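# Take one bottle out of the cabinet onto the bench

## Task

Remove exactly one of the three bottles from the cabinet and leave it standing upright on the bench; the remaining two bottles must still be inside the cabinet when the scene ends.

## Robot and tools

ROBOT. Two UR-style six-joint arms, left_arm and right_arm, each with a Robotiq 2F-140 two-finger gripper whose fingers can fold at a hinge when pushed. Each arm sits on its own carriage on one shared floor track: left_rail carries left_arm, right_rail carries right_arm. The track runs along y at x = 0. Each arm base is at x = 0, y = its carriage position_m, z = 0.04 m, facing +x. left_rail is always the one toward +y; image sides do not follow the names.

FRAME. All positions in results use one table-fixed frame in metres: table top z = 0, +z up, +x the direction the arms face, +y to their left, y = 0 mid-track. The table edge is at x = 0.17 m. end_effector_position is the point between the closed pads; fingertips reach about 33 mm past it (9 mm when wide open). The gripper fingers point along its own +z and close along its own y. Printed hand poses can be a few cm off.

execute_actions(actions, cameras). actions holds a single action object (empty list = no action, returns images and full state). Keys: rows, steps, until, left_rail, right_rail. rows: 1 to 15 rows, each applied for one 1/30 s control step. Each row is one flat list of 18 numbers in [-1, 1] covering both arms: left_arm shoulder pan, shoulder lift, elbow, wrist 1, wrist 2, wrist 3, gripper position, force_limit, speed; then the same nine for right_arm. The six joint numbers are offsets, scaled so 1.0 = 2.222 rad, measured from that arm's Joint targets at the start of the action (not from the preceding row); sending the same offset in a new call moves further. Send 0 joints to hold an arm. Stated joint ranges: pan, lift, wrists ±6.283 rad; elbow ±3.142 rad; requests more than 0.010 rad beyond a limit are refused. Gripper numbers are absolute commands, not offsets: position +1 = fully open (140 mm), about -0.8 = pads touching, -1 = close until blocked; force_limit from -1 (about 14 N) to +1 (about 58 N); speed -1 (about 30 mm/s) to +1 (about 250 mm/s). Faster closing grips harder. To leave a gripper unchanged, repeat its last three numbers. steps: 1 to 450, at least the row count, default 15; after the rows the arms keep heading to the last row's target. until: ends early on rail conditions only, e.g. {"left_rail": {"position_status": ["!=", "moving"]}} or {"all": {"status": "ended"}}; numbers need a comparison (=, !=, <, <=, >, >=). cameras: names or ["all"]; images come only for an empty action list or when requested.

RAILS. Inside an action: {"left_rail": {"position_m": p, "speed_m_s": v, "acceleration_factor": a}} or {"stop": true}. position_m is an absolute carriage place in metres along y: left_rail -0.8 to 1.5, right_rail -1.5 to 0.8. speed_m_s 0.01 to 1 (default 1); acceleration_factor 0.1 to 1 (times 0.59 m/s2). Keep carriages 0.78 m or more apart. Drive, then run an action with until on position_status, and let it arrive before placing the hand. Rows never move a carriage, but an arm's target travels with it. Status words: moving, done, stopped, contact_stop, time_out, stopped_with_arm, stopped_for_other_arm, stopped_for_other_carriage; position_answer taken or not_taken.

move(target, speed, blend, stop_force, zero, blocking, cameras). Joint-space path. target is one 18-number row or a list of up to 15 rows, same layout and scale as rows; every row's joint offsets count from the Joint targets at the call's start, not from the previous target. speed: top rad/s of the joint with farthest to go, 0.01 to 3.14, default 0.5, one value or one per target. blend: corner rounding in rad for lists, default 0 (stop at each). stop_force: 3 to 120 N, ends an arm's path on a wrist push; use a slow speed for touches and omit it when moving away from contact. zero (default true) re-zeros before the move. blocking=false returns after about 0.5 s; then use wait or stop before new rows. The result adds a move: line (done, off_target, moving, held, fault; limits=held if steps were withheld). Paths do not avoid obstacles.

Other tools: wait(seconds 0 to 10); stop() brakes a running move; zoom_image(camera, region [x0, y0, x1, y1] pixels, at most 504 each side) on cam_high, cam_front, cam_side, cam_left_wrist or cam_right_wrist; zero_wrist_force(arm); read_manual(section="licences"); finished_scene(scene 1 or 2), irreversible. Cameras: cam_high, cam_low, cam_front, cam_side (504x504), cam_left_wrist, cam_right_wrist (672x504).

RESULTS. Joint positions, velocities and Joint targets list per arm: rail (m), then six joints (rad). Joint torques and Motor temperatures omit the rail. Wrist force/torque are in the hand's own axes. object_status: 0 moving, 1 blocked while opening, 2 blocked while closing (a grip), 3 reached request or pads met. position_measured counts: 3 open, 75 about 100 mm, 139 about 60 mm, 200 about 20 mm, 230 closed. "joint command not followed" means the clearance check altered targets; "joint sent to its limit" means a joint hit its end.

AVOID. Anything ending up off the table, including on the track or the metal strip, fails. Do not drop or release moving bottles, knock the other bottles over, or slam into fixed things. About 150 N on any part, or joint torque limits (135 N m large joints, 25.2 N m wrists), stops the arm 10 s. Arm-to-arm contact can fail the scene. Motors at 85 °C lock the arm for 30 to 60 s. Grip bottles near the fingertips, not near the palm, and avoid jabbing fingertips into surfaces, which folds them.

Each tool is called after "Call:" as name(argument=value, ...), one argument or row to a line, values as JSON.

## Session

Call:
execute_actions(
  actions=[],
)

Scene clock: 0.00 s.
left_arm: end_effector_position=(+0.3456, +1.0001, +0.5800) position_measured=3 object_status=3 end_effector_quat_wxyz=(+0.000, +0.000, +1.000, +0.000) | right_arm: end_effector_position=(+0.3456, -1.0924, +0.5800) position_measured=3 object_status=3 end_effector_quat_wxyz=(+0.000, +0.000, +1.000, +0.000)
Joint positions: left_arm=[0.973 -0.316 -1.725 0.971 -0.816 -1.571 -0.316] | right_arm=[-1.12 -0.316 -1.725 0.971 -0.816 -1.571 -0.316]
Joint velocities: within noise
Joint torques (N m): no reading
Motor temperatures (°C): left_arm=[42 40 44 44 50 49] | right_arm=[37 46 40 42 48 39]
Wrist force (N): no reading
Wrist torque (N m): no reading
Wrist force, peak (N): no reading
Joint targets: left_arm=[0.973 -0.316 -1.725 0.971 -0.816 -1.571 -0.316] | right_arm=[-1.120 -0.316 -1.725 0.971 -0.816 -1.571 -0.316]
Tool commands: left_gripper/position=+1.0 left_gripper/force_limit=+1.0 left_gripper/speed=+1.0 right_gripper/position=+1.0 right_gripper/force_limit=+1.0 right_gripper/speed=+1.0
left_rail: position_m=0.973 position_status=done
right_rail: position_m=-1.120 position_status=done

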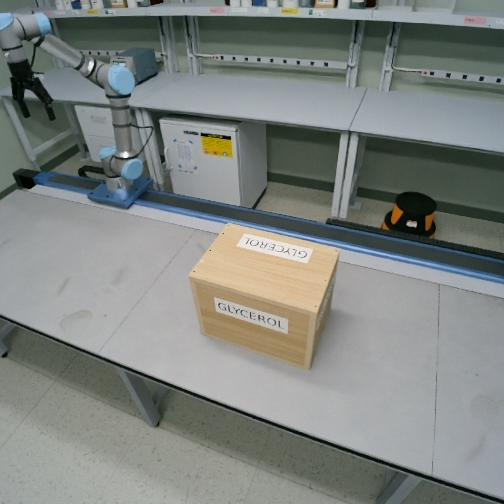

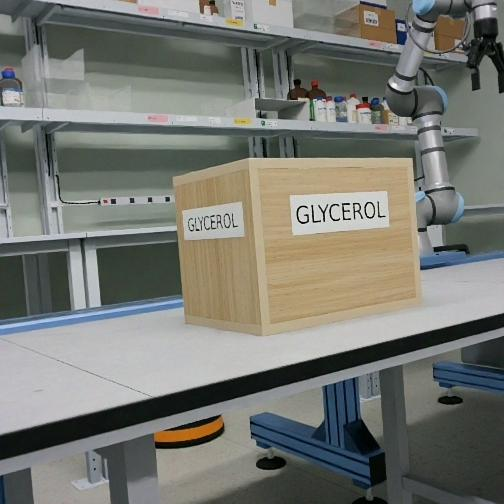

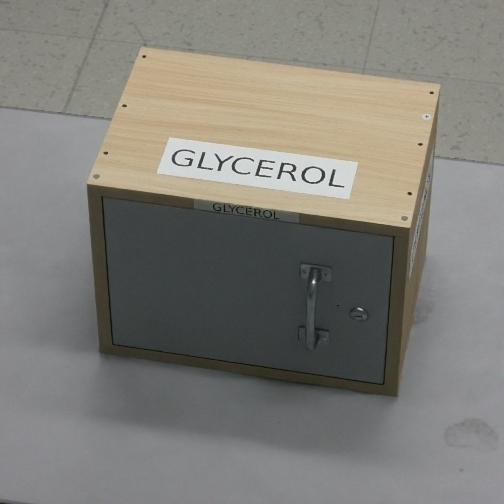

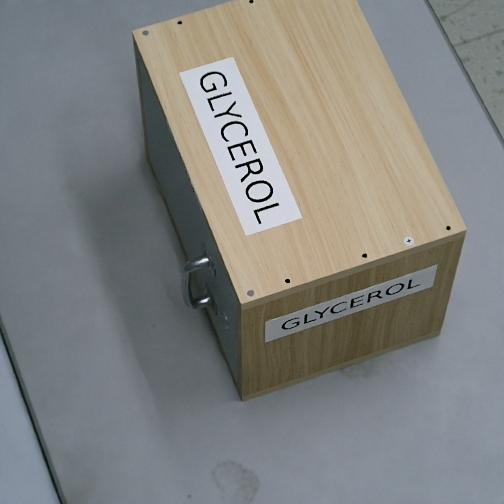

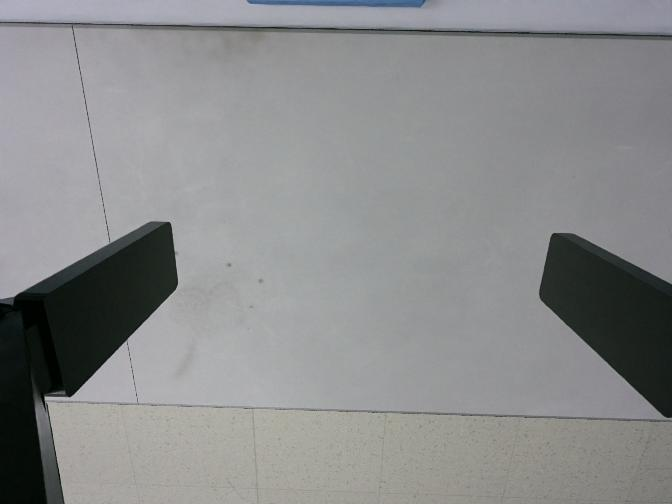

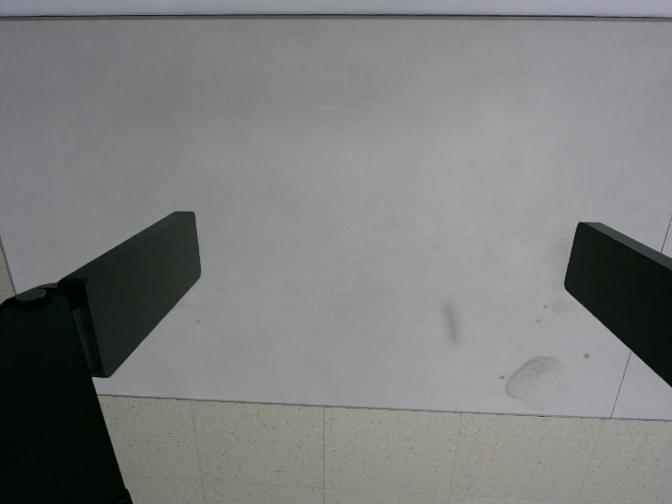

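Call:
zoom_image(
  camera="cam_front",
  region=[260, 200, 440, 380],
)

Call:
zoom_image(
  camera="cam_front",
  region=[70, 30, 460, 420],
)

Call:
zoom_image(
  camera="cam_side",
  region=[120, 180, 300, 400],
)

Scaled by 2.800.

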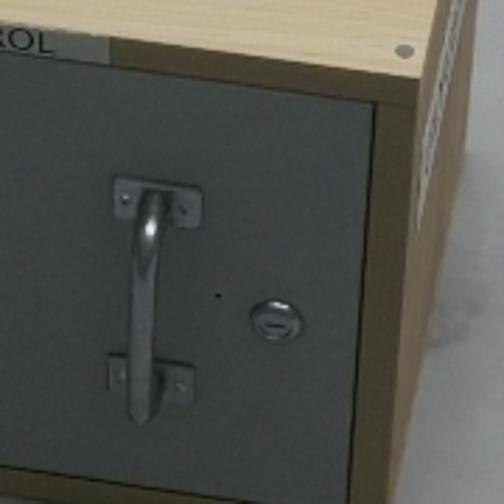

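Scaled by 1.292.

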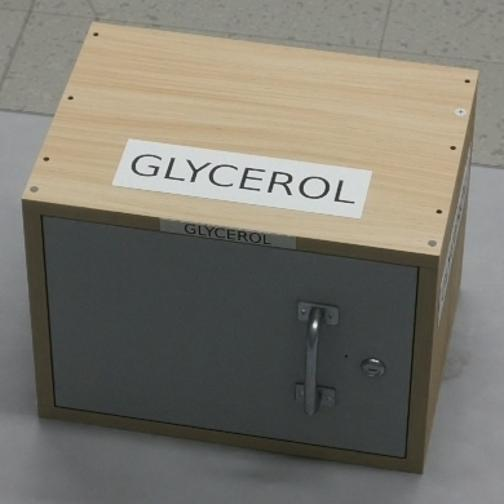

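Scaled by 2.291.

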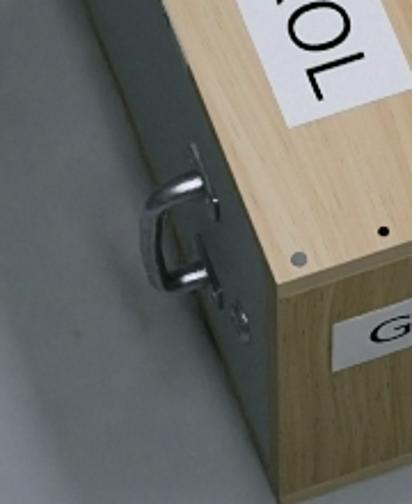

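Call:
execute_actions(
  actions=[
    {"left_rail": {"position_m": 0.70}, "right_rail": {"position_m": -0.75}, "steps": 1},
  ],
)

Call:
move(
  target=[-0.60036, 0.10126, 0.28308, 0.32223, 0.97705, 0.14221, -0.26, 1, 0, 0.0072, 0.10126, 0.28308, 0.32223, 0.97705, 0.14221, 1, 1, 1],
  speed=1.2,
)

Scene clock: 420.87 s.
left_arm: end_effector_position=(+0.3456, +0.7272, +0.5800) position_measured=3 object_status=3 end_effector_quat_wxyz=(+0.000, +0.000, +1.000, +0.000) | right_arm: end_effector_position=(+0.3456, -0.7228, +0.5800) position_measured=3 object_status=3 end_effector_quat_wxyz=(+0.000, +0.000, +1.000, +0.000)
Joint positions: left_arm=[0.7 -0.316 -1.725 0.971 -0.816 -1.571 -0.316] | right_arm=[-0.75 -0.316 -1.725 0.971 -0.816 -1.571 -0.316]
Joint torques (N m): left_arm=[-0.72 -12.03 -21.47 -2.9 -0.07 -0.08] | right_arm=[-0.42 -12.71 -18.9 -2.58 0.14 0.11]
Wrist force (N): left_arm=[-0.1 0.2 0.0] | right_arm=[0.0 -0.2 0.2]
Wrist torque (N m): left_arm=[0.05 0.02 0.00] | right_arm=[-0.04 -0.01 0.00]
Wrist force, peak (N): left_arm=[0.1 1.4 -0.2] | right_arm=[-0.4 -1.4 0.2]
Joint targets: left_arm=[0.700 -0.316 -1.725 0.971 -0.816 -1.571 -0.316] | right_arm=[-0.750 -0.316 -1.725 0.971 -0.816 -1.571 -0.316]
Tool commands: left_gripper/position=+1.0 left_gripper/force_limit=+1.0 left_gripper/speed=+1.0 right_gripper/position=+1.0 right_gripper/force_limit=+1.0 right_gripper/speed=+1.0
left_rail: position_m=0.700 position_status=done
right_rail: position_m=-0.750 position_status=done

Scene clock: 423.50 s.
left_arm: end_effector_position=(+0.3419, +0.0751, +0.4881) position_measured=162 object_status=3 end_effector_quat_wxyz=(+0.236, +0.667, -0.235, +0.667) | right_arm: end_effector_position=(+0.6846, -0.5534, +0.4881) position_measured=3 object_status=3 end_effector_quat_wxyz=(-0.233, +0.667, +0.233, +0.668)
Joint positions: left_arm=[0.7 -1.65 -1.5 1.599 -0.1 0.6 0] | right_arm=[-0.75 -0.3 -1.5 1.599 -0.1 0.6 0]
Joint torques (N m): left_arm=[-8.99 -17.43 -14.3 0.76 1.11 1.37] | right_arm=[6.55 -16.83 -10.64 0.12 2.96 2.22]
Wrist force (N): left_arm=[-1.7 -1.2 0.8] | right_arm=[-0.3 0.3 -1.1]
Wrist torque (N m): left_arm=[-0.32 0.53 0.00] | right_arm=[-0.02 -0.12 -0.05]
Wrist force, peak (N): left_arm=[-3.2 1.2 -0.2] | right_arm=[2.2 2.2 0.0]
Joint targets: left_arm=[0.700 -1.650 -1.500 1.600 -0.100 0.600 0.000] | right_arm=[-0.750 -0.300 -1.500 1.600 -0.100 0.600 0.000]
left_rail: position_m=0.700 position_status=done
right_rail: position_m=-0.750 position_status=done
move: done

Call:
move(
  target=[-0.0009, 0.25203, 0.08776, -0.33978, 0.0468, 0, -0.26, 1, 0, 0.51418, -0.07129, 0.30329, -0.232, 0.81607, 0, 1, 1, 1],
  speed=1.2,
  cameras=["cam_left_wrist", "cam_front", "cam_side"],
)

Scene clock: 432.60 s.
left_arm: end_effector_position=(+0.3117, -0.0373, +0.1505) position_measured=162 object_status=3 end_effector_quat_wxyz=(+0.271, +0.653, -0.270, +0.653) | right_arm: end_effector_position=(+0.4002, -0.4499, +0.3002) position_measured=3 object_status=3 end_effector_quat_wxyz=(+0.000, +0.707, +0.000, +0.707)
Joint positions: left_arm=[0.7 -1.652 -0.94 1.794 -0.855 0.704 0] | right_arm=[-0.75 0.842 -1.659 2.273 -0.616 2.413 0]
Joint torques (N m): left_arm=[-7.69 -34.48 -6.29 -3.66 1.15 1.41] | right_arm=[6.85 -26.03 -7.96 -2.89 2.84 2.27]
Wrist force (N): left_arm=[-1.9 -1.3 0.9] | right_arm=[-0.4 0.5 -0.3]
Wrist torque (N m): left_arm=[-0.34 0.58 0.01] | right_arm=[0.03 -0.10 -0.04]
Wrist force, peak (N): left_arm=[-3.0 -1.6 0.9] | right_arm=[-0.9 1.1 -2.2]
Joint targets: left_arm=[0.700 -1.652 -0.940 1.795 -0.855 0.704 0.000] | right_arm=[-0.750 0.842 -1.659 2.273 -0.616 2.413 0.000]
left_rail: position_m=0.700 position_status=done
right_rail: position_m=-0.750 position_status=done
move: done
camera_calibration:
cam_left_wrist: T_world_to_cam=[[-0.687748, -0.725625, 0.0217006, 0.192393], [-0.259672, 0.217982, -0.940773, 0.230973], [0.677918, -0.65265, -0.338342, -0.0457121], [0, 0, 0, 1]] pos_world=[0.223284, 0.0594234, 0.197651]
Images, in order (width x height): cam_front 504x504, cam_side 504x504, cam_left_wrist 672x504.

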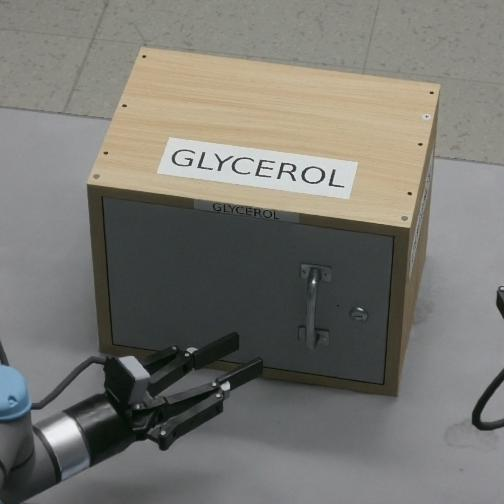

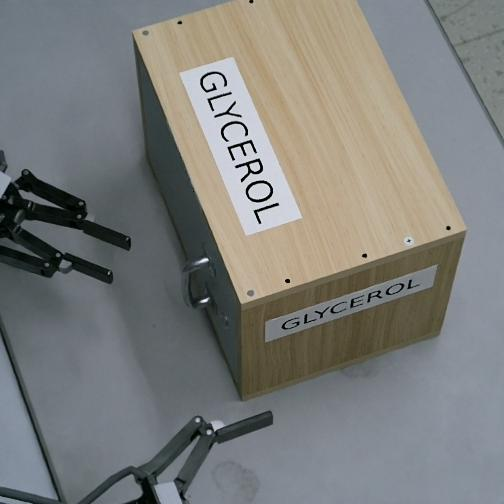

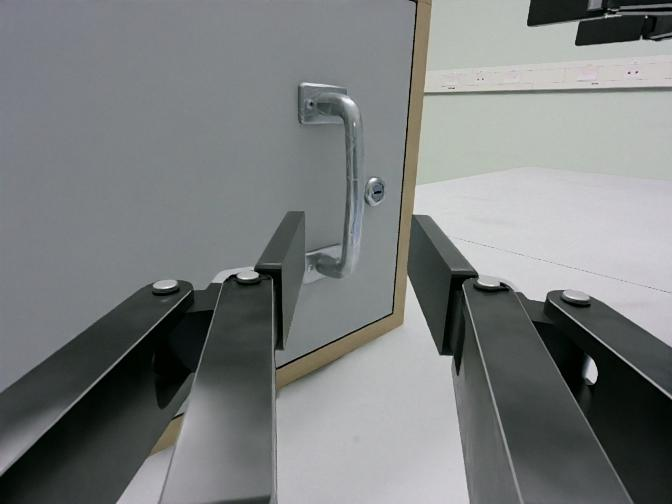

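Call:
move(
  target=[0.05869, 0.0658, -0.13083, 0.06503, 0.05878, 0, -0.26, 1, 0, 0, 0, 0, 0, 0, 0, 1, 1, 1],
  speed=0.25,
  stop_force=15,
  cameras=["cam_left_wrist", "cam_front"],
)

Scene clock: 464.70 s.
left_arm: end_effector_position=(+0.3824, -0.1082, +0.1505) position_measured=162 object_status=3 end_effector_quat_wxyz=(+0.271, +0.653, -0.270, +0.653) | right_arm: end_effector_position=(+0.4001, -0.4500, +0.3001) position_measured=3 object_status=3 end_effector_quat_wxyz=(+0.000, +0.707, +0.000, +0.707)
Joint positions: left_arm=[0.7 -1.522 -0.794 1.504 -0.711 0.835 0] | right_arm=[-0.75 0.842 -1.659 2.273 -0.616 2.413 0]
Joint torques (N m): left_arm=[6.19 -42.05 -33.19 0.33 1.14 1.4] | right_arm=[6.37 -26.4 -7.93 -2.89 2.94 2.16]
Wrist force (N): left_arm=[-1.8 -1.3 0.7] | right_arm=[-0.3 0.6 -0.3]
Wrist torque (N m): left_arm=[-0.35 0.54 0.00] | right_arm=[0.06 -0.12 -0.04]
Wrist force, peak (N): left_arm=[-2.2 -1.6 0.8] | right_arm=[-0.9 0.7 -0.5]
Joint targets: left_arm=[0.700 -1.522 -0.794 1.504 -0.711 0.835 0.000] | right_arm=[-0.750 0.842 -1.659 2.273 -0.616 2.413 0.000]
left_rail: position_m=0.700 position_status=done
right_rail: position_m=-0.750 position_status=done
move: done
camera_calibration:
cam_left_wrist: T_world_to_cam=[[-0.687948, -0.725439, 0.0215736, 0.189659], [-0.25945, 0.218063, -0.940816, 0.264636], [0.6778, -0.65283, -0.338231, -0.139937], [0, 0, 0, 1]] pos_world=[0.293985, -0.0114763, 0.197551]
Images, in order (width x height): cam_front 504x504, cam_left_wrist 672x504.

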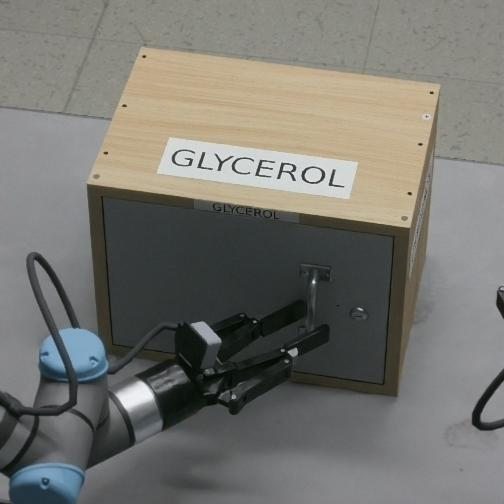

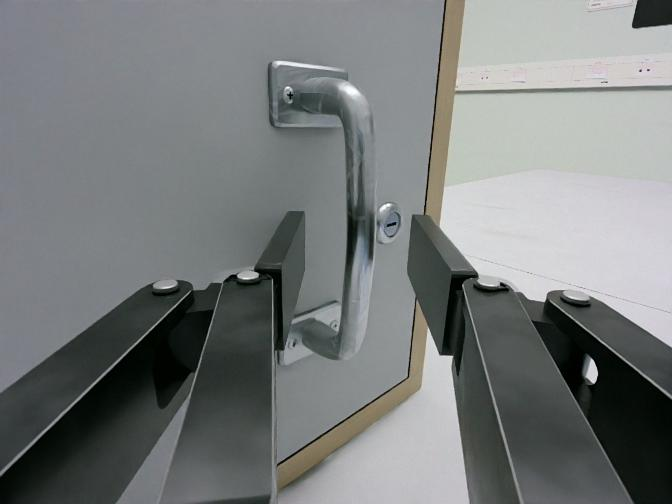

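Call:
execute_actions(
  actions=[
    {"rows": [[0,0,0,0,0,0,-1,-0.3,-1,0,0,0,0,0,0,1,1,1]], "steps": 50},
  ],
  cameras=["cam_left_wrist"],
)

Scene clock: 471.93 s.
left_arm: end_effector_position=(+0.3824, -0.1083, +0.1505) position_measured=213 object_status=2 end_effector_quat_wxyz=(+0.271, +0.653, -0.270, +0.653) | right_arm: end_effector_position=(+0.4001, -0.4500, +0.3001) position_measured=3 object_status=3 end_effector_quat_wxyz=(+0.000, +0.707, +0.000, +0.707)
Joint positions: left_arm=[0.7 -1.522 -0.794 1.504 -0.711 0.835 0] | right_arm=[-0.75 0.842 -1.659 2.273 -0.616 2.413 0]
Joint torques (N m): left_arm=[6.59 -45.61 -15.91 0.25 -6.79 0.82] | right_arm=[6.66 -26.7 -7.93 -2.9 2.95 2.07]
Wrist force (N): left_arm=[-3.3 14.2 1.7] | right_arm=[-0.4 0.4 -0.4]
Wrist torque (N m): left_arm=[-0.87 0.48 0.18] | right_arm=[0.02 -0.09 -0.05]
Wrist force, peak (N): left_arm=[-3.4 14.4 1.5] | right_arm=[-0.6 0.8 -0.5]
Joint targets: left_arm=[0.700 -1.522 -0.794 1.504 -0.711 0.835 0.000] | right_arm=[-0.750 0.842 -1.659 2.273 -0.616 2.413 0.000]
left_rail: position_m=0.700 position_status=done
right_rail: position_m=-0.750 position_status=done
camera_calibration:
cam_left_wrist: T_world_to_cam=[[-0.68793, -0.725454, 0.0216394, 0.189638], [-0.259498, 0.218012, -0.940814, 0.264744], [0.6778, -0.65283, -0.338231, -0.139903], [0, 0, 0, 1]] pos_world=[0.293985, -0.0114765, 0.197651]
Images, in order (width x height): cam_left_wrist 672x504.

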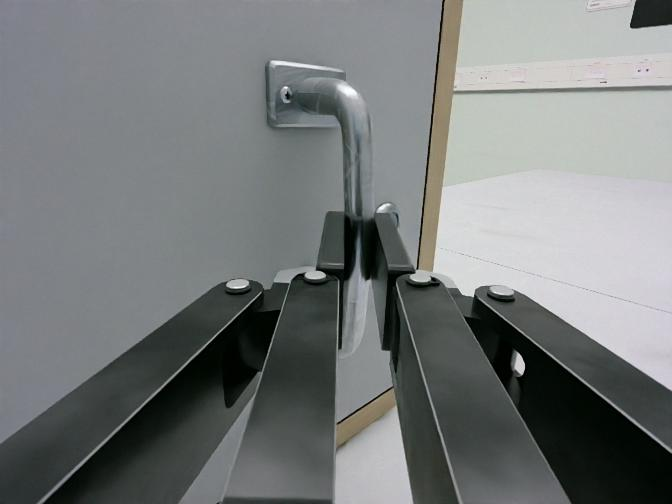

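Call:
move(
  target=[-0.0007, -0.03036, 0.06066, -0.0303, 0.06214, 0, -1, -0.3, -1, 0, 0, 0, 0, 0, 0, 1, 1, 1],
  speed=0.12,
  stop_force=50,
  cameras=["cam_left_wrist", "cam_front"],
)

Scene clock: 521.23 s.
left_arm: end_effector_position=(+0.3469, -0.0980, +0.1505) position_measured=213 object_status=2 end_effector_quat_wxyz=(+0.316, +0.633, -0.315, +0.633) | right_arm: end_effector_position=(+0.4001, -0.4500, +0.3001) position_measured=3 object_status=3 end_effector_quat_wxyz=(+0.000, +0.707, +0.000, +0.707)
Joint positions: left_arm=[0.7 -1.523 -0.862 1.639 -0.778 0.973 0] | right_arm=[-0.75 0.842 -1.659 2.273 -0.616 2.413 0]
Joint torques (N m): left_arm=[-1.09 -57.32 -4.91 -3.9 -1.35 -1.42] | right_arm=[6.4 -26.28 -8.27 -2.9 2.92 2.11]
Wrist force (N): left_arm=[-4.1 6.1 8.4] | right_arm=[-0.2 0.4 -0.4]
Wrist torque (N m): left_arm=[-0.58 0.41 0.20] | right_arm=[0.00 -0.14 -0.04]
Wrist force, peak (N): left_arm=[-2.9 14.6 4.2] | right_arm=[-0.7 0.7 -0.6]
Joint targets: left_arm=[0.700 -1.523 -0.862 1.639 -0.778 0.973 0.000] | right_arm=[-0.750 0.842 -1.659 2.273 -0.616 2.413 0.000]
left_rail: position_m=0.700 position_status=done
right_rail: position_m=-0.750 position_status=done
move: done
camera_calibration:
cam_left_wrist: T_world_to_cam=[[-0.782218, -0.622632, 0.0215367, 0.215489], [-0.226507, 0.252019, -0.940841, 0.245099], [0.58037, -0.740821, -0.338164, -0.0840032], [0, 0, 0, 1]] pos_world=[0.272829, 0.0101695, 0.197551]
Images, in order (width x height): cam_front 504x504, cam_left_wrist 672x504.

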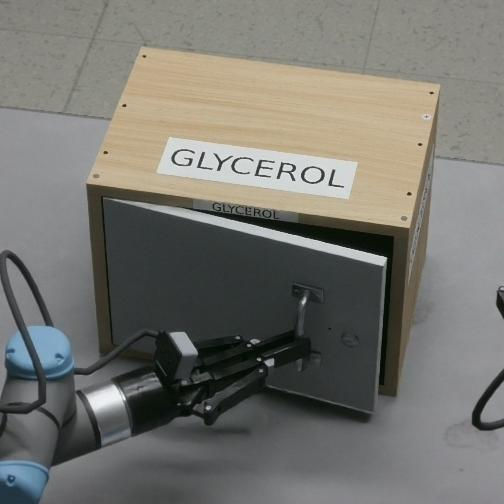

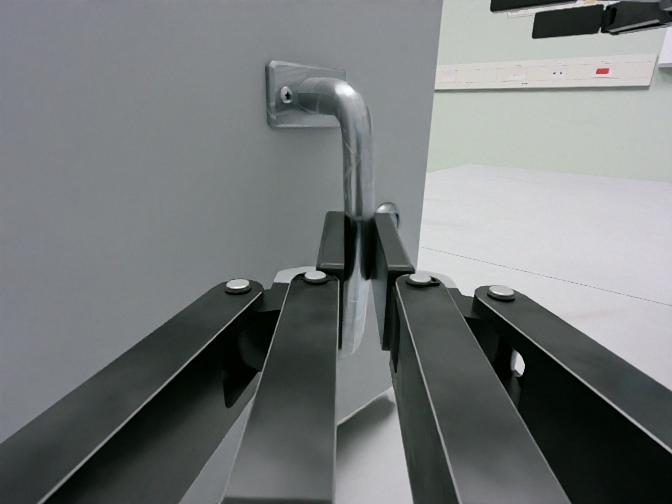

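Call:
move(
  target=[
    [0.00887,-0.0402,0.0797,-0.0395,0.10312,0,-1,-0.3,-1,0,0,0,0,0,0,1,1,1],
    [0.03972,-0.07923,0.15612,-0.07689,0.2518,0,-1,-0.3,-1,0,0,0,0,0,0,1,1,1],
    [0.09581,-0.10153,0.19943,-0.09791,0.42572,0,-1,-0.3,-1,0,0,0,0,0,0,1,1,1],
    [0.17155,-0.10318,0.2025,-0.09932,0.61928,0,-1,-0.3,-1,0,0,0,0,0,0,1,1,1],
    [0.24918,-0.08365,0.16467,-0.08102,0.81473,0,-1,-0.3,-1,0,0,0,0,0,0,1,1,1],
    [0.30058,-0.05524,0.10927,-0.05402,0.96038,0,-1,-0.3,-1,0,0,0,0,0,0,1,1,1],
  ],
  speed=0.45,
  blend=[0.08, 0.08, 0.08, 0.08, 0.08, 0],
  stop_force=50,
  cameras=["cam_left_wrist", "cam_front", "cam_side", "cam_right_wrist"],
)

Scene clock: 547.03 s.
left_arm: end_effector_position=(+0.1801, +0.1468, +0.1504) position_measured=213 object_status=2 end_effector_quat_wxyz=(+0.621, +0.338, -0.621, +0.339) | right_arm: end_effector_position=(+0.4001, -0.4500, +0.3001) position_measured=3 object_status=3 end_effector_quat_wxyz=(+0.000, +0.707, +0.000, +0.707)
Joint positions: left_arm=[0.7 -0.994 -1.053 2.016 -0.963 2.719 0] | right_arm=[-0.75 0.842 -1.659 2.273 -0.616 2.413 0]
Joint torques (N m): left_arm=[-0.93 -46.95 -7.91 -4.27 -4.86 -1.36] | right_arm=[6.54 -26.56 -8.88 -2.74 2.95 1.91]
Wrist force (N): left_arm=[-5.6 8.6 6.5] | right_arm=[-0.4 0.6 -0.5]
Wrist torque (N m): left_arm=[-0.64 0.31 0.18] | right_arm=[0.05 -0.10 -0.04]
Wrist force, peak (N): left_arm=[-13.2 -11.4 -8.8] | right_arm=[-0.7 0.7 -0.7]
Joint targets: left_arm=[0.700 -0.994 -1.053 2.016 -0.963 2.719 0.000] | right_arm=[-0.750 0.842 -1.659 2.273 -0.616 2.413 0.000]
left_rail: position_m=0.700 position_status=done
right_rail: position_m=-0.750 position_status=done
move: held (left_arm; a check stopped the path); path passed 4 of 6 targets; limits=held; left_arm: the wrist 2 is farthest, 0.388 rad from its target
joint command not followed: on one or more control steps a check withheld the commanded joint targets of the left arm, and it was not sent them on those steps.
cause: the commanded joint targets, or the way to them, would bring two parts of the arm too close to each other (its gripper and another part of the arm, with joints 5 (wrist 1) to 7 (wrist 3) between them, 12 mm apart when it was first held).
camera_calibration:
cam_left_wrist: T_world_to_cam=[[-0.854719, 0.518693, 0.0203245, 0.0831438], [0.159281, 0.299332, -0.94076, 0.0690519], [-0.494049, -0.800848, -0.338463, 0.396436], [0, 0, 0, 1]] pos_world=[0.255925, 0.253689, 0.19745]
cam_right_wrist: T_world_to_cam=[[0.056514, -0.998379, 0.00672866, -0.457294], [-0.345383, -0.0258731, -0.938105, 0.406653], [0.936759, 0.0506921, -0.346286, -0.103801], [0, 0, 0, 1]] pos_world=[0.263531, -0.440769, 0.348616]
Images, in order (width x height): cam_front 504x504, cam_side 504x504, cam_left_wrist 672x504, cam_right_wrist 672x504.

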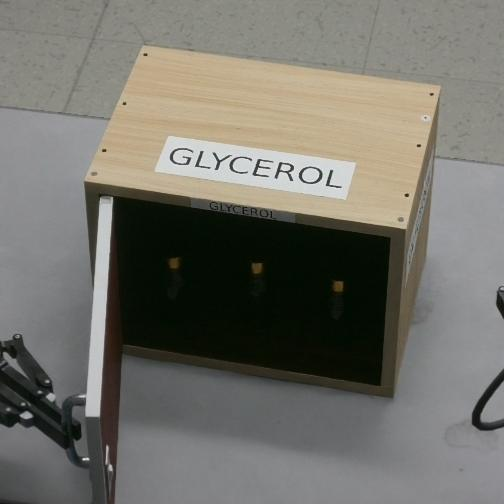

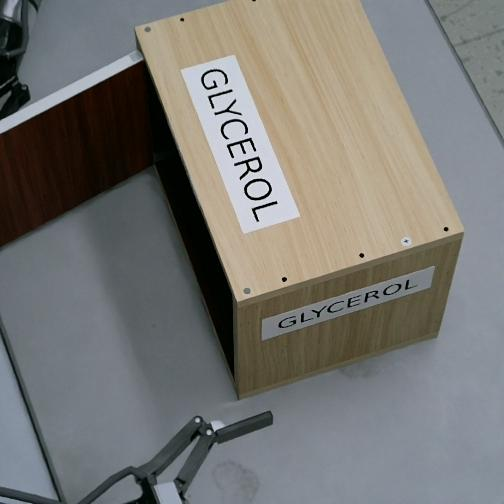

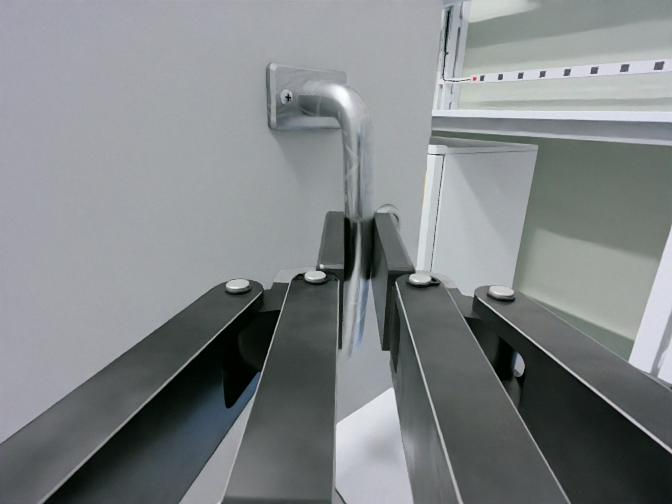

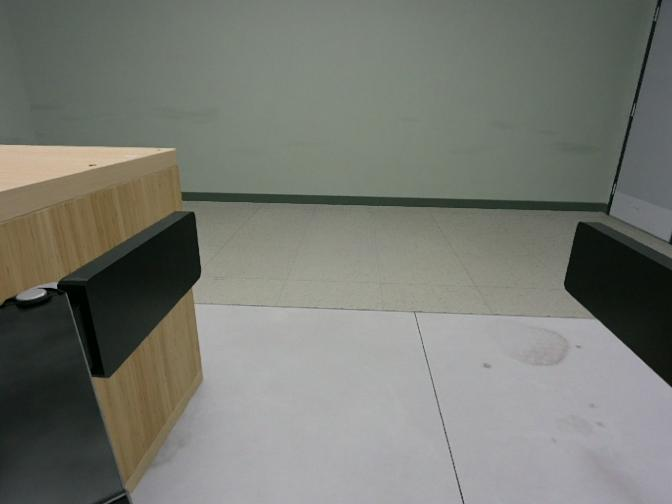

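Call:
zoom_image(
  camera="cam_front",
  region=[100, 180, 410, 400],
)

Scaled by 1.626.

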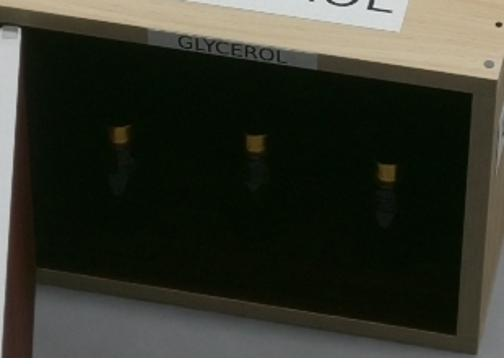

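Call:
execute_actions(
  actions=[
    {"right_rail": {"position_m": -0.43}, "steps": 90, "until": {"right_rail": {"position_status": ["!=", "moving"]}}},
  ],
)

Call:
move(
  target=[0,0,0,0,0,0,-1,-0.3,-1, 0,0.15918,0.06742,-0.22664,0,0,1,1,1],
  speed=0.6,
  cameras=["cam_right_wrist", "cam_front"],
)

Scene clock: 611.90 s.
left_arm: end_effector_position=(+0.1801, +0.1468, +0.1504) position_measured=213 object_status=2 end_effector_quat_wxyz=(+0.621, +0.338, -0.621, +0.339) | right_arm: end_effector_position=(+0.4001, -0.1300, +0.3001) position_measured=3 object_status=3 end_effector_quat_wxyz=(+0.000, +0.707, +0.000, +0.707)
Joint positions: left_arm=[0.7 -0.994 -1.053 2.016 -0.963 2.719 0] | right_arm=[-0.43 0.842 -1.659 2.273 -0.616 2.413 0]
Joint torques (N m): left_arm=[-1.09 -46.18 -8.6 -4.2 -4.45 -1.26] | right_arm=[1.04 -9.56 -19.2 -2.08 -0.22 1.86]
Wrist force (N): left_arm=[-5.9 8.5 6.6] | right_arm=[-0.4 0.6 -0.5]
Wrist torque (N m): left_arm=[-0.67 0.36 0.17] | right_arm=[0.06 -0.10 -0.04]
Wrist force, peak (N): left_arm=[-5.9 8.8 6.8] | right_arm=[-0.3 2.0 -0.5]
Joint targets: left_arm=[0.700 -0.994 -1.053 2.016 -0.963 2.719 0.000] | right_arm=[-0.430 0.842 -1.659 2.273 -0.616 2.413 0.000]
Tool commands: left_gripper/position=-1.0 left_gripper/force_limit=-0.3 left_gripper/speed=-1.0 right_gripper/position=+1.0 right_gripper/force_limit=+1.0 right_gripper/speed=+1.0
left_rail: position_m=0.700 position_status=done
right_rail: position_m=-0.430 position_status=done

Scene clock: 613.43 s.
left_arm: end_effector_position=(+0.1801, +0.1468, +0.1504) position_measured=213 object_status=2 end_effector_quat_wxyz=(+0.621, +0.338, -0.621, +0.339) | right_arm: end_effector_position=(+0.4002, -0.1299, +0.1604) position_measured=3 object_status=3 end_effector_quat_wxyz=(+0.000, +0.707, +0.000, +0.707)
Joint positions: left_arm=[0.7 -0.994 -1.053 2.016 -0.963 2.719 0] | right_arm=[-0.43 0.842 -1.305 2.423 -1.119 2.413 0]
Joint torques (N m): left_arm=[-1.5 -46.85 -8.63 -4.13 -4.3 -1.23] | right_arm=[-2.71 -13.36 0.46 -3.16 -2.22 1.82]
Wrist force (N): left_arm=[-5.6 8.4 6.6] | right_arm=[-0.1 0.8 -0.7]
Wrist torque (N m): left_arm=[-0.71 0.31 0.17] | right_arm=[0.09 -0.16 -0.04]
Wrist force, peak (N): left_arm=[-5.9 8.8 6.7] | right_arm=[-1.6 0.6 -0.9]
Joint targets: left_arm=[0.700 -0.994 -1.053 2.016 -0.963 2.719 0.000] | right_arm=[-0.430 0.842 -1.305 2.423 -1.119 2.413 0.000]
left_rail: position_m=0.700 position_status=done
right_rail: position_m=-0.430 position_status=done
move: done
camera_calibration:
cam_right_wrist: T_world_to_cam=[[0.056575, -0.998377, 0.00660558, -0.136862], [-0.345386, -0.0257788, -0.938107, 0.283892], [0.936754, 0.0507919, -0.346284, -0.168386], [0, 0, 0, 1]] pos_world=[0.263531, -0.120769, 0.208916]
Images, in order (width x height): cam_front 504x504, cam_right_wrist 672x504.

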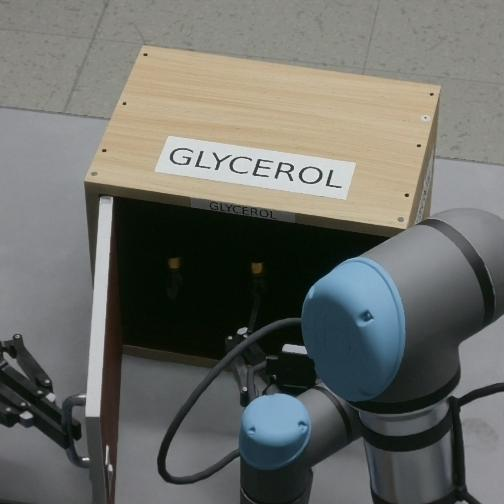

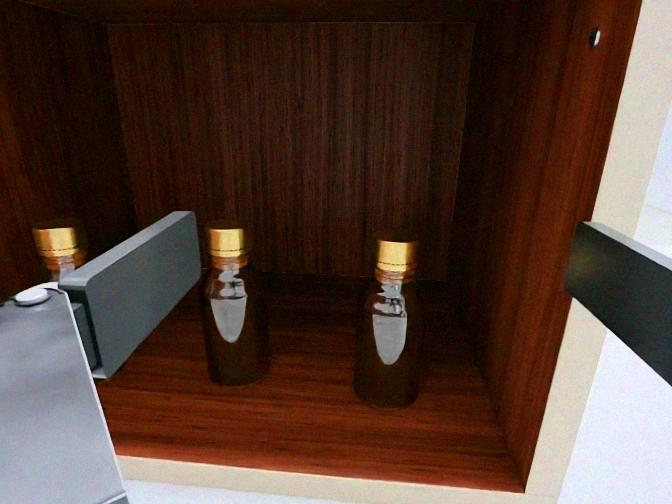

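Call:
zoom_image(
  camera="cam_right_wrist",
  region=[320, 210, 460, 420],
)

Scaled by 2.400.

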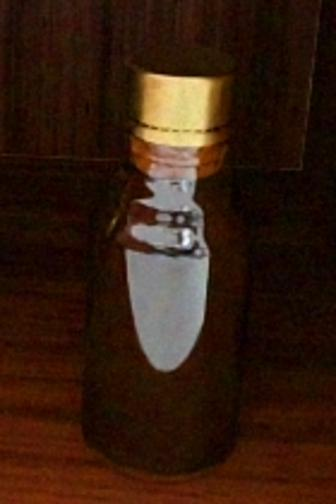

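Call:
execute_actions(
  actions=[
    {"right_rail": {"position_m": -0.37}, "steps": 60, "until": {"right_rail": {"position_status": ["!=", "moving"]}}},
  ],
)

Call:
move(
  target=[
    [0,0,0,0,0,0,-1,-0.3,-1,-0.00517,0.11964,0.02688,-0.14649,0.05767,0,0.02,-0.3,0],
    [0,0,0,0,0,0,-1,-0.3,-1,-0.07148,0.12837,0.0121,-0.14043,-0.00864,0,0.02,-0.3,0],
    [0,0,0,0,0,0,-1,-0.3,-1,-0.12556,0.13886,-0.01194,-0.12688,-0.06272,0,0.02,-0.3,0],
  ],
  speed=[0.5, 0.25, 0.2],
  blend=[0, 0.03, 0],
  cameras=["cam_right_wrist", "cam_front"],
)

Scene clock: 739.27 s.
left_arm: end_effector_position=(+0.1801, +0.1468, +0.1504) position_measured=213 object_status=2 end_effector_quat_wxyz=(+0.621, +0.338, -0.621, +0.339) | right_arm: end_effector_position=(+0.4002, -0.0700, +0.1603) position_measured=3 object_status=3 end_effector_quat_wxyz=(+0.000, +0.707, +0.000, +0.707)
Joint positions: left_arm=[0.7 -0.994 -1.053 2.016 -0.963 2.719 0] | right_arm=[-0.37 0.842 -1.305 2.423 -1.119 2.413 0]
Joint torques (N m): left_arm=[-1.05 -46.21 -8.67 -4.05 -3.91 -1.13] | right_arm=[-5.44 -15.76 -7.77 -2.17 -2.2 1.74]
Wrist force (N): left_arm=[-5.8 8.7 6.4] | right_arm=[-0.1 0.5 -0.7]
Wrist torque (N m): left_arm=[-0.64 0.34 0.17] | right_arm=[0.02 -0.15 -0.04]
Wrist force, peak (N): left_arm=[-5.9 9.0 6.6] | right_arm=[-0.2 1.6 -0.8]
Joint targets: left_arm=[0.700 -0.994 -1.053 2.016 -0.963 2.719 0.000] | right_arm=[-0.370 0.842 -1.305 2.423 -1.119 2.413 0.000]
Tool commands: left_gripper/position=-1.0 left_gripper/force_limit=-0.3 left_gripper/speed=-1.0 right_gripper/position=+1.0 right_gripper/force_limit=+1.0 right_gripper/speed=+1.0
left_rail: position_m=0.700 position_status=done
right_rail: position_m=-0.370 position_status=done

Scene clock: 742.23 s.
left_arm: end_effector_position=(+0.1801, +0.1468, +0.1504) position_measured=213 object_status=2 end_effector_quat_wxyz=(+0.621, +0.338, -0.621, +0.339) | right_arm: end_effector_position=(+0.4883, -0.1417, +0.0733) position_measured=127 object_status=3 end_effector_quat_wxyz=(+0.049, +0.705, -0.050, +0.706)
Joint positions: left_arm=[0.7 -0.994 -1.053 2.016 -0.963 2.719 0] | right_arm=[-0.37 0.564 -0.996 2.397 -1.401 2.274 0]
Joint torques (N m): left_arm=[-1.49 -46.39 -9.45 -4.04 -3.7 -1.16] | right_arm=[-6.04 -19.83 -18.84 -0.26 -2.68 1.78]
Wrist force (N): left_arm=[-5.9 8.6 6.4] | right_arm=[-0.1 0.3 -0.5]
Wrist torque (N m): left_arm=[-0.66 0.37 0.17] | right_arm=[0.00 -0.23 -0.04]
Wrist force, peak (N): left_arm=[-5.9 8.8 6.8] | right_arm=[-1.3 1.0 -0.8]
Joint targets: left_arm=[0.700 -0.994 -1.053 2.016 -0.963 2.719 0.000] | right_arm=[-0.370 0.563 -0.996 2.397 -1.401 2.274 0.000]
left_rail: position_m=0.700 position_status=done
right_rail: position_m=-0.370 position_status=done
move: done
camera_calibration:
cam_right_wrist: T_world_to_cam=[[-0.0829751, -0.996529, 0.00676148, -0.0845913], [-0.345613, 0.0224121, -0.938109, 0.239268], [0.934701, -0.0801765, -0.346273, -0.298076], [0, 0, 0, 1]] pos_world=[0.354287, -0.113559, 0.121816]
Images, in order (width x height): cam_front 504x504, cam_right_wrist 672x504.

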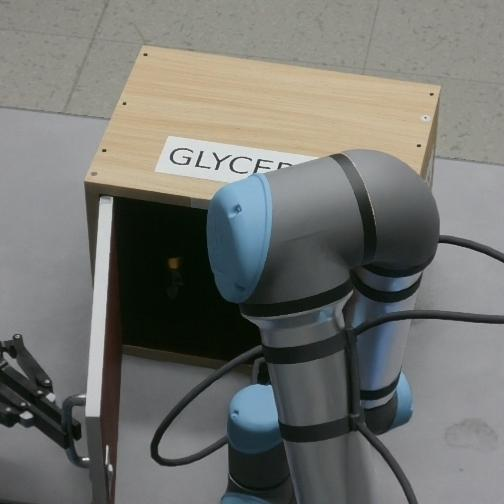

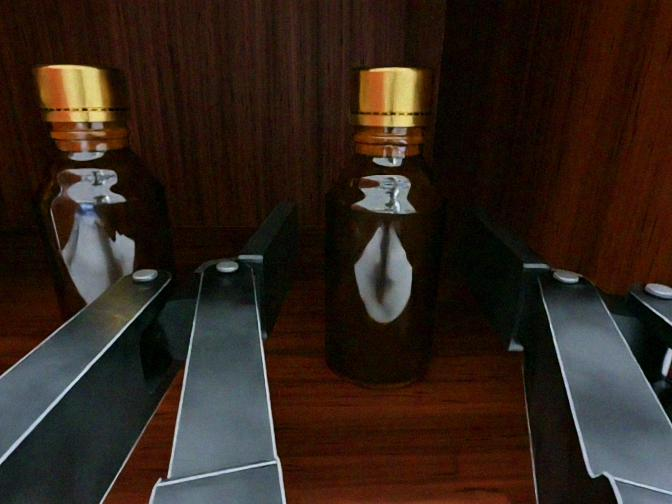

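Call:
execute_actions(
  actions=[
    {"rows": [[0,0,0,0,0,0,-1,-0.3,-1,0,0,0,0,0,0,-1,-0.05,-1]], "steps": 40},
  ],
  cameras=["cam_right_wrist"],
)

Scene clock: 750.43 s.
left_arm: end_effector_position=(+0.1801, +0.1468, +0.1504) position_measured=213 object_status=2 end_effector_quat_wxyz=(+0.621, +0.338, -0.621, +0.339) | right_arm: end_effector_position=(+0.4884, -0.1417, +0.0733) position_measured=162 object_status=2 end_effector_quat_wxyz=(+0.049, +0.705, -0.050, +0.706)
Joint positions: left_arm=[0.7 -0.994 -1.053 2.016 -0.963 2.719 0] | right_arm=[-0.37 0.563 -0.996 2.397 -1.401 2.274 0]
Joint torques (N m): left_arm=[-0.79 -46.6 -9.92 -3.89 -3.5 -1.18] | right_arm=[-3.15 -20.46 -17.07 -0.42 -2.16 1.61]
Wrist force (N): left_arm=[-5.9 8.5 6.5] | right_arm=[2.5 0.6 -3.0]
Wrist torque (N m): left_arm=[-0.67 0.37 0.17] | right_arm=[-0.01 -0.34 0.00]
Wrist force, peak (N): left_arm=[-6.3 8.7 6.7] | right_arm=[2.6 0.6 -3.2]
Joint targets: left_arm=[0.700 -0.994 -1.053 2.016 -0.963 2.719 0.000] | right_arm=[-0.370 0.563 -0.996 2.397 -1.401 2.274 0.000]
left_rail: position_m=0.700 position_status=done
right_rail: position_m=-0.370 position_status=done
camera_calibration:
cam_right_wrist: T_world_to_cam=[[-0.0829751, -0.996529, 0.00676148, -0.0846744], [-0.345613, 0.0224121, -0.938109, 0.239339], [0.934701, -0.0801765, -0.346273, -0.298271], [0, 0, 0, 1]] pos_world=[0.354487, -0.113659, 0.121816]
Images, in order (width x height): cam_right_wrist 672x504.

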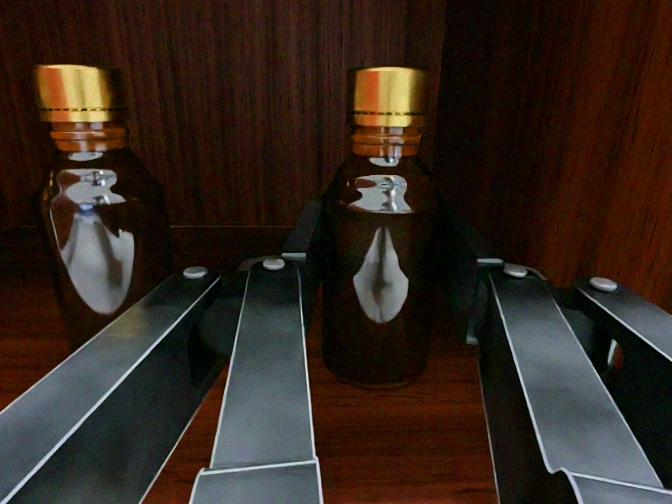

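Call:
move(
  target=[
    [0,0,0,0,0,0,-1,-0.3,-1,0,-0.03073,0.00158,0.02916,0,0,-1,-0.05,-1],
    [0,0,0,0,0,0,-1,-0.3,-1,0.14039,-0.04545,0.0418,0.00365,0.14039,0,-1,-0.05,-1],
  ],
  speed=[0.12, 0.3],
  blend=[0.01, 0],
  cameras=["cam_right_wrist", "cam_front"],
)

Scene clock: 789.63 s.
left_arm: end_effector_position=(+0.1801, +0.1468, +0.1504) position_measured=213 object_status=2 end_effector_quat_wxyz=(+0.621, +0.338, -0.621, +0.339) | right_arm: end_effector_position=(+0.3747, -0.1256, +0.0952) position_measured=162 object_status=2 end_effector_quat_wxyz=(+0.049, +0.705, -0.050, +0.706)
Joint positions: left_arm=[0.7 -0.994 -1.053 2.016 -0.963 2.719 0] | right_arm=[-0.37 0.875 -1.097 2.489 -1.393 2.586 0]
Joint torques (N m): left_arm=[-1.04 -46.48 -9.74 -3.85 -3.49 -1.15] | right_arm=[6.85 -37.67 4.66 -3.15 2.87 1.7]
Motor temperatures (°C): left_arm=[39 36 41 42 47 45] | right_arm=[36 41 39 40 46 37]
Wrist force (N): left_arm=[-5.9 8.5 6.7] | right_arm=[-3.2 0.4 -0.5]
Wrist torque (N m): left_arm=[-0.68 0.36 0.17] | right_arm=[0.02 -0.16 -0.03]
Wrist force, peak (N): left_arm=[-6.3 8.6 6.6] | right_arm=[3.1 0.4 -2.9]
Joint targets: left_arm=[0.700 -0.994 -1.053 2.016 -0.963 2.719 0.000] | right_arm=[-0.370 0.875 -1.097 2.490 -1.393 2.586 0.000]
left_rail: position_m=0.700 position_status=done
right_rail: position_m=-0.370 position_status=done
move: done
camera_calibration:
cam_right_wrist: T_world_to_cam=[[-0.0829523, -0.996532, 0.00655831, -0.0781969], [-0.34572, 0.0226045, -0.938065, 0.22023], [0.934664, -0.080082, -0.346396, -0.182991], [0, 0, 0, 1]] pos_world=[0.240687, -0.0975582, 0.143716]
Images, in order (width x height): cam_front 504x504, cam_right_wrist 672x504.

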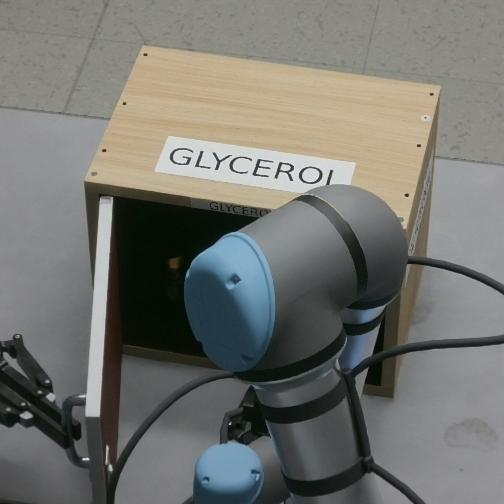

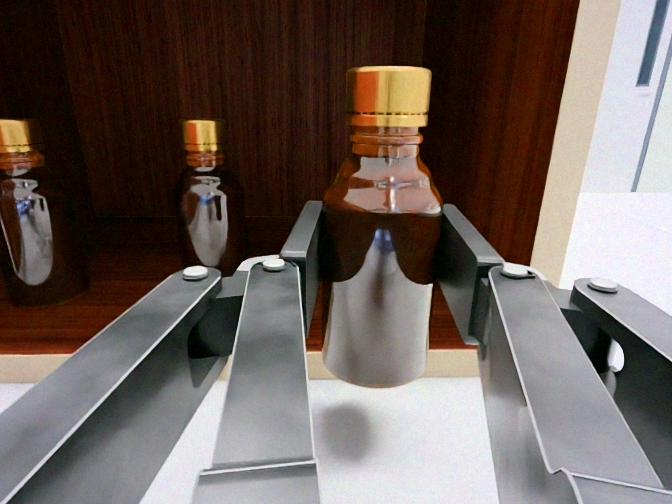

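Call:
execute_actions(
  actions=[
    {"right_rail": {"position_m": -0.67}, "steps": 90, "until": {"right_rail": {"position_status": ["!=", "moving"]}}},
  ],
)

Scene clock: 793.87 s.
left_arm: end_effector_position=(+0.1801, +0.1468, +0.1504) position_measured=213 object_status=2 end_effector_quat_wxyz=(+0.621, +0.338, -0.621, +0.339) | right_arm: end_effector_position=(+0.3746, -0.4256, +0.0952) position_measured=162 object_status=2 end_effector_quat_wxyz=(+0.049, +0.705, -0.050, +0.706)
Joint positions: left_arm=[0.7 -0.994 -1.053 2.016 -0.963 2.719 0] | right_arm=[-0.67 0.875 -1.097 2.49 -1.393 2.586 0]
Joint torques (N m): left_arm=[-1.51 -45.86 -10.84 -3.75 -3.43 -1.06] | right_arm=[-1.19 -33.17 -4.61 -0.31 0.78 1.64]
Wrist force (N): left_arm=[-5.8 8.5 6.5] | right_arm=[-3.3 0.4 -0.5]
Wrist torque (N m): left_arm=[-0.68 0.35 0.17] | right_arm=[0.02 -0.13 -0.03]
Wrist force, peak (N): left_arm=[-5.9 8.9 6.8] | right_arm=[-3.4 1.4 -0.2]
Joint targets: left_arm=[0.700 -0.994 -1.053 2.016 -0.963 2.719 0.000] | right_arm=[-0.670 0.875 -1.097 2.490 -1.393 2.586 0.000]
Tool commands: left_gripper/position=-1.0 left_gripper/force_limit=-0.3 left_gripper/speed=-1.0 right_gripper/position=-1.0 right_gripper/force_limit=-0.05 right_gripper/speed=-1.0
left_rail: position_m=0.700 position_status=done
right_rail: position_m=-0.670 position_status=done

Call:
move(
  target=[
    [-0.06659,-0.01688,0.03287,-0.01599,-0.16665,0,-1,-0.3,-1,-0.05688,0.02057,-0.03723,0.01667,-0.05688,0,-1,-0.05,-1],
    [-0.14233,-0.01523,0.0298,-0.01458,-0.36021,0,-1,-0.3,-1,-0.11376,0.04113,-0.07447,0.03333,-0.11376,0,-1,-0.05,-1],
    [-0.19842,0.00707,-0.01351,0.00644,-0.53413,0,-1,-0.3,-1,-0.17063,0.0617,-0.1117,0.05,-0.17063,0,-1,-0.05,-1],
    [-0.22928,0.0461,-0.08993,0.04383,-0.6828,0,-1,-0.3,-1,-0.17063,0.0617,-0.1117,0.05,-0.17063,0,-1,-0.05,-1],
    [-0.23814,0.0863,-0.16963,0.08333,-0.78593,0,-1,-0.3,-1,-0.17063,0.0617,-0.1117,0.05,-0.17063,0,-1,-0.05,-1],
  ],
  speed=[0.5, 0.5, 0.5, 0.5, 0.3],
  blend=[0.08, 0.08, 0.08, 0.08, 0],
  stop_force=50,
  cameras=["cam_front", "cam_side", "cam_right_wrist"],
)

Scene clock: 811.33 s.
left_arm: end_effector_position=(+0.3465, -0.0982, +0.1504) position_measured=213 object_status=2 end_effector_quat_wxyz=(+0.316, +0.633, -0.315, +0.633) | right_arm: end_effector_position=(+0.5575, -0.4267, +0.0754) position_measured=162 object_status=2 end_effector_quat_wxyz=(+0.049, +0.705, -0.050, +0.706)
Joint positions: left_arm=[0.7 -1.524 -0.861 1.639 -0.778 0.973 0] | right_arm=[-0.67 0.496 -0.96 2.241 -1.282 2.207 0]
Joint torques (N m): left_arm=[-12.46 -30.31 -30.43 1.84 1 -1.05] | right_arm=[-6.52 -25.51 -21.67 -0.97 -2.66 1.61]
Wrist force (N): left_arm=[10.4 -7.9 -6.8] | right_arm=[-3.0 0.8 -0.6]
Wrist torque (N m): left_arm=[-0.04 0.52 0.21] | right_arm=[0.12 -0.17 -0.03]
Wrist force, peak (N): left_arm=[13.2 -12.3 -10.5] | right_arm=[-3.5 0.9 -1.0]
Joint targets: left_arm=[0.700 -1.524 -0.861 1.639 -0.778 0.973 0.000] | right_arm=[-0.670 0.496 -0.960 2.241 -1.282 2.207 0.000]
left_rail: position_m=0.700 position_status=done
right_rail: position_m=-0.670 position_status=done
move: done
camera_calibration:
cam_right_wrist: T_world_to_cam=[[-0.0829757, -0.996529, 0.00676205, -0.362973], [-0.345526, 0.0224042, -0.938142, 0.271414], [0.934734, -0.0801794, -0.346185, -0.384949], [0, 0, 0, 1]] pos_world=[0.423488, -0.398659, 0.123816]
Images, in order (width x height): cam_front 504x504, cam_side 504x504, cam_right_wrist 672x504.

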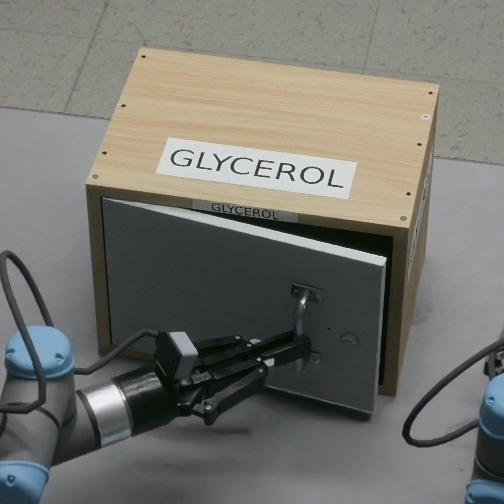

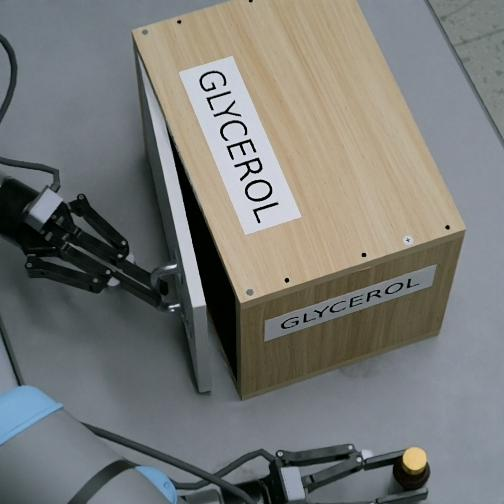

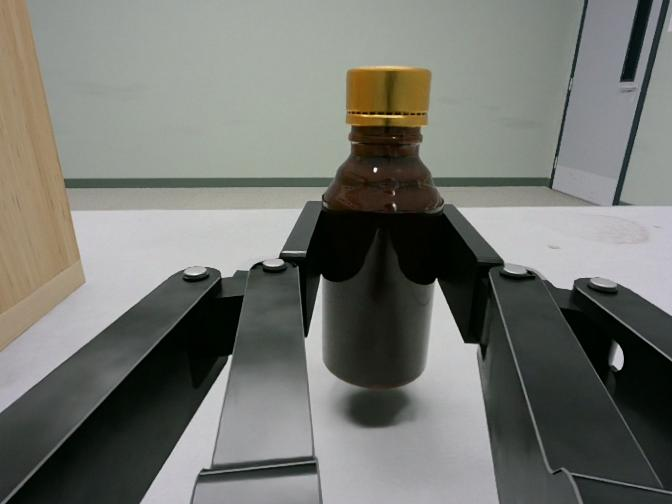

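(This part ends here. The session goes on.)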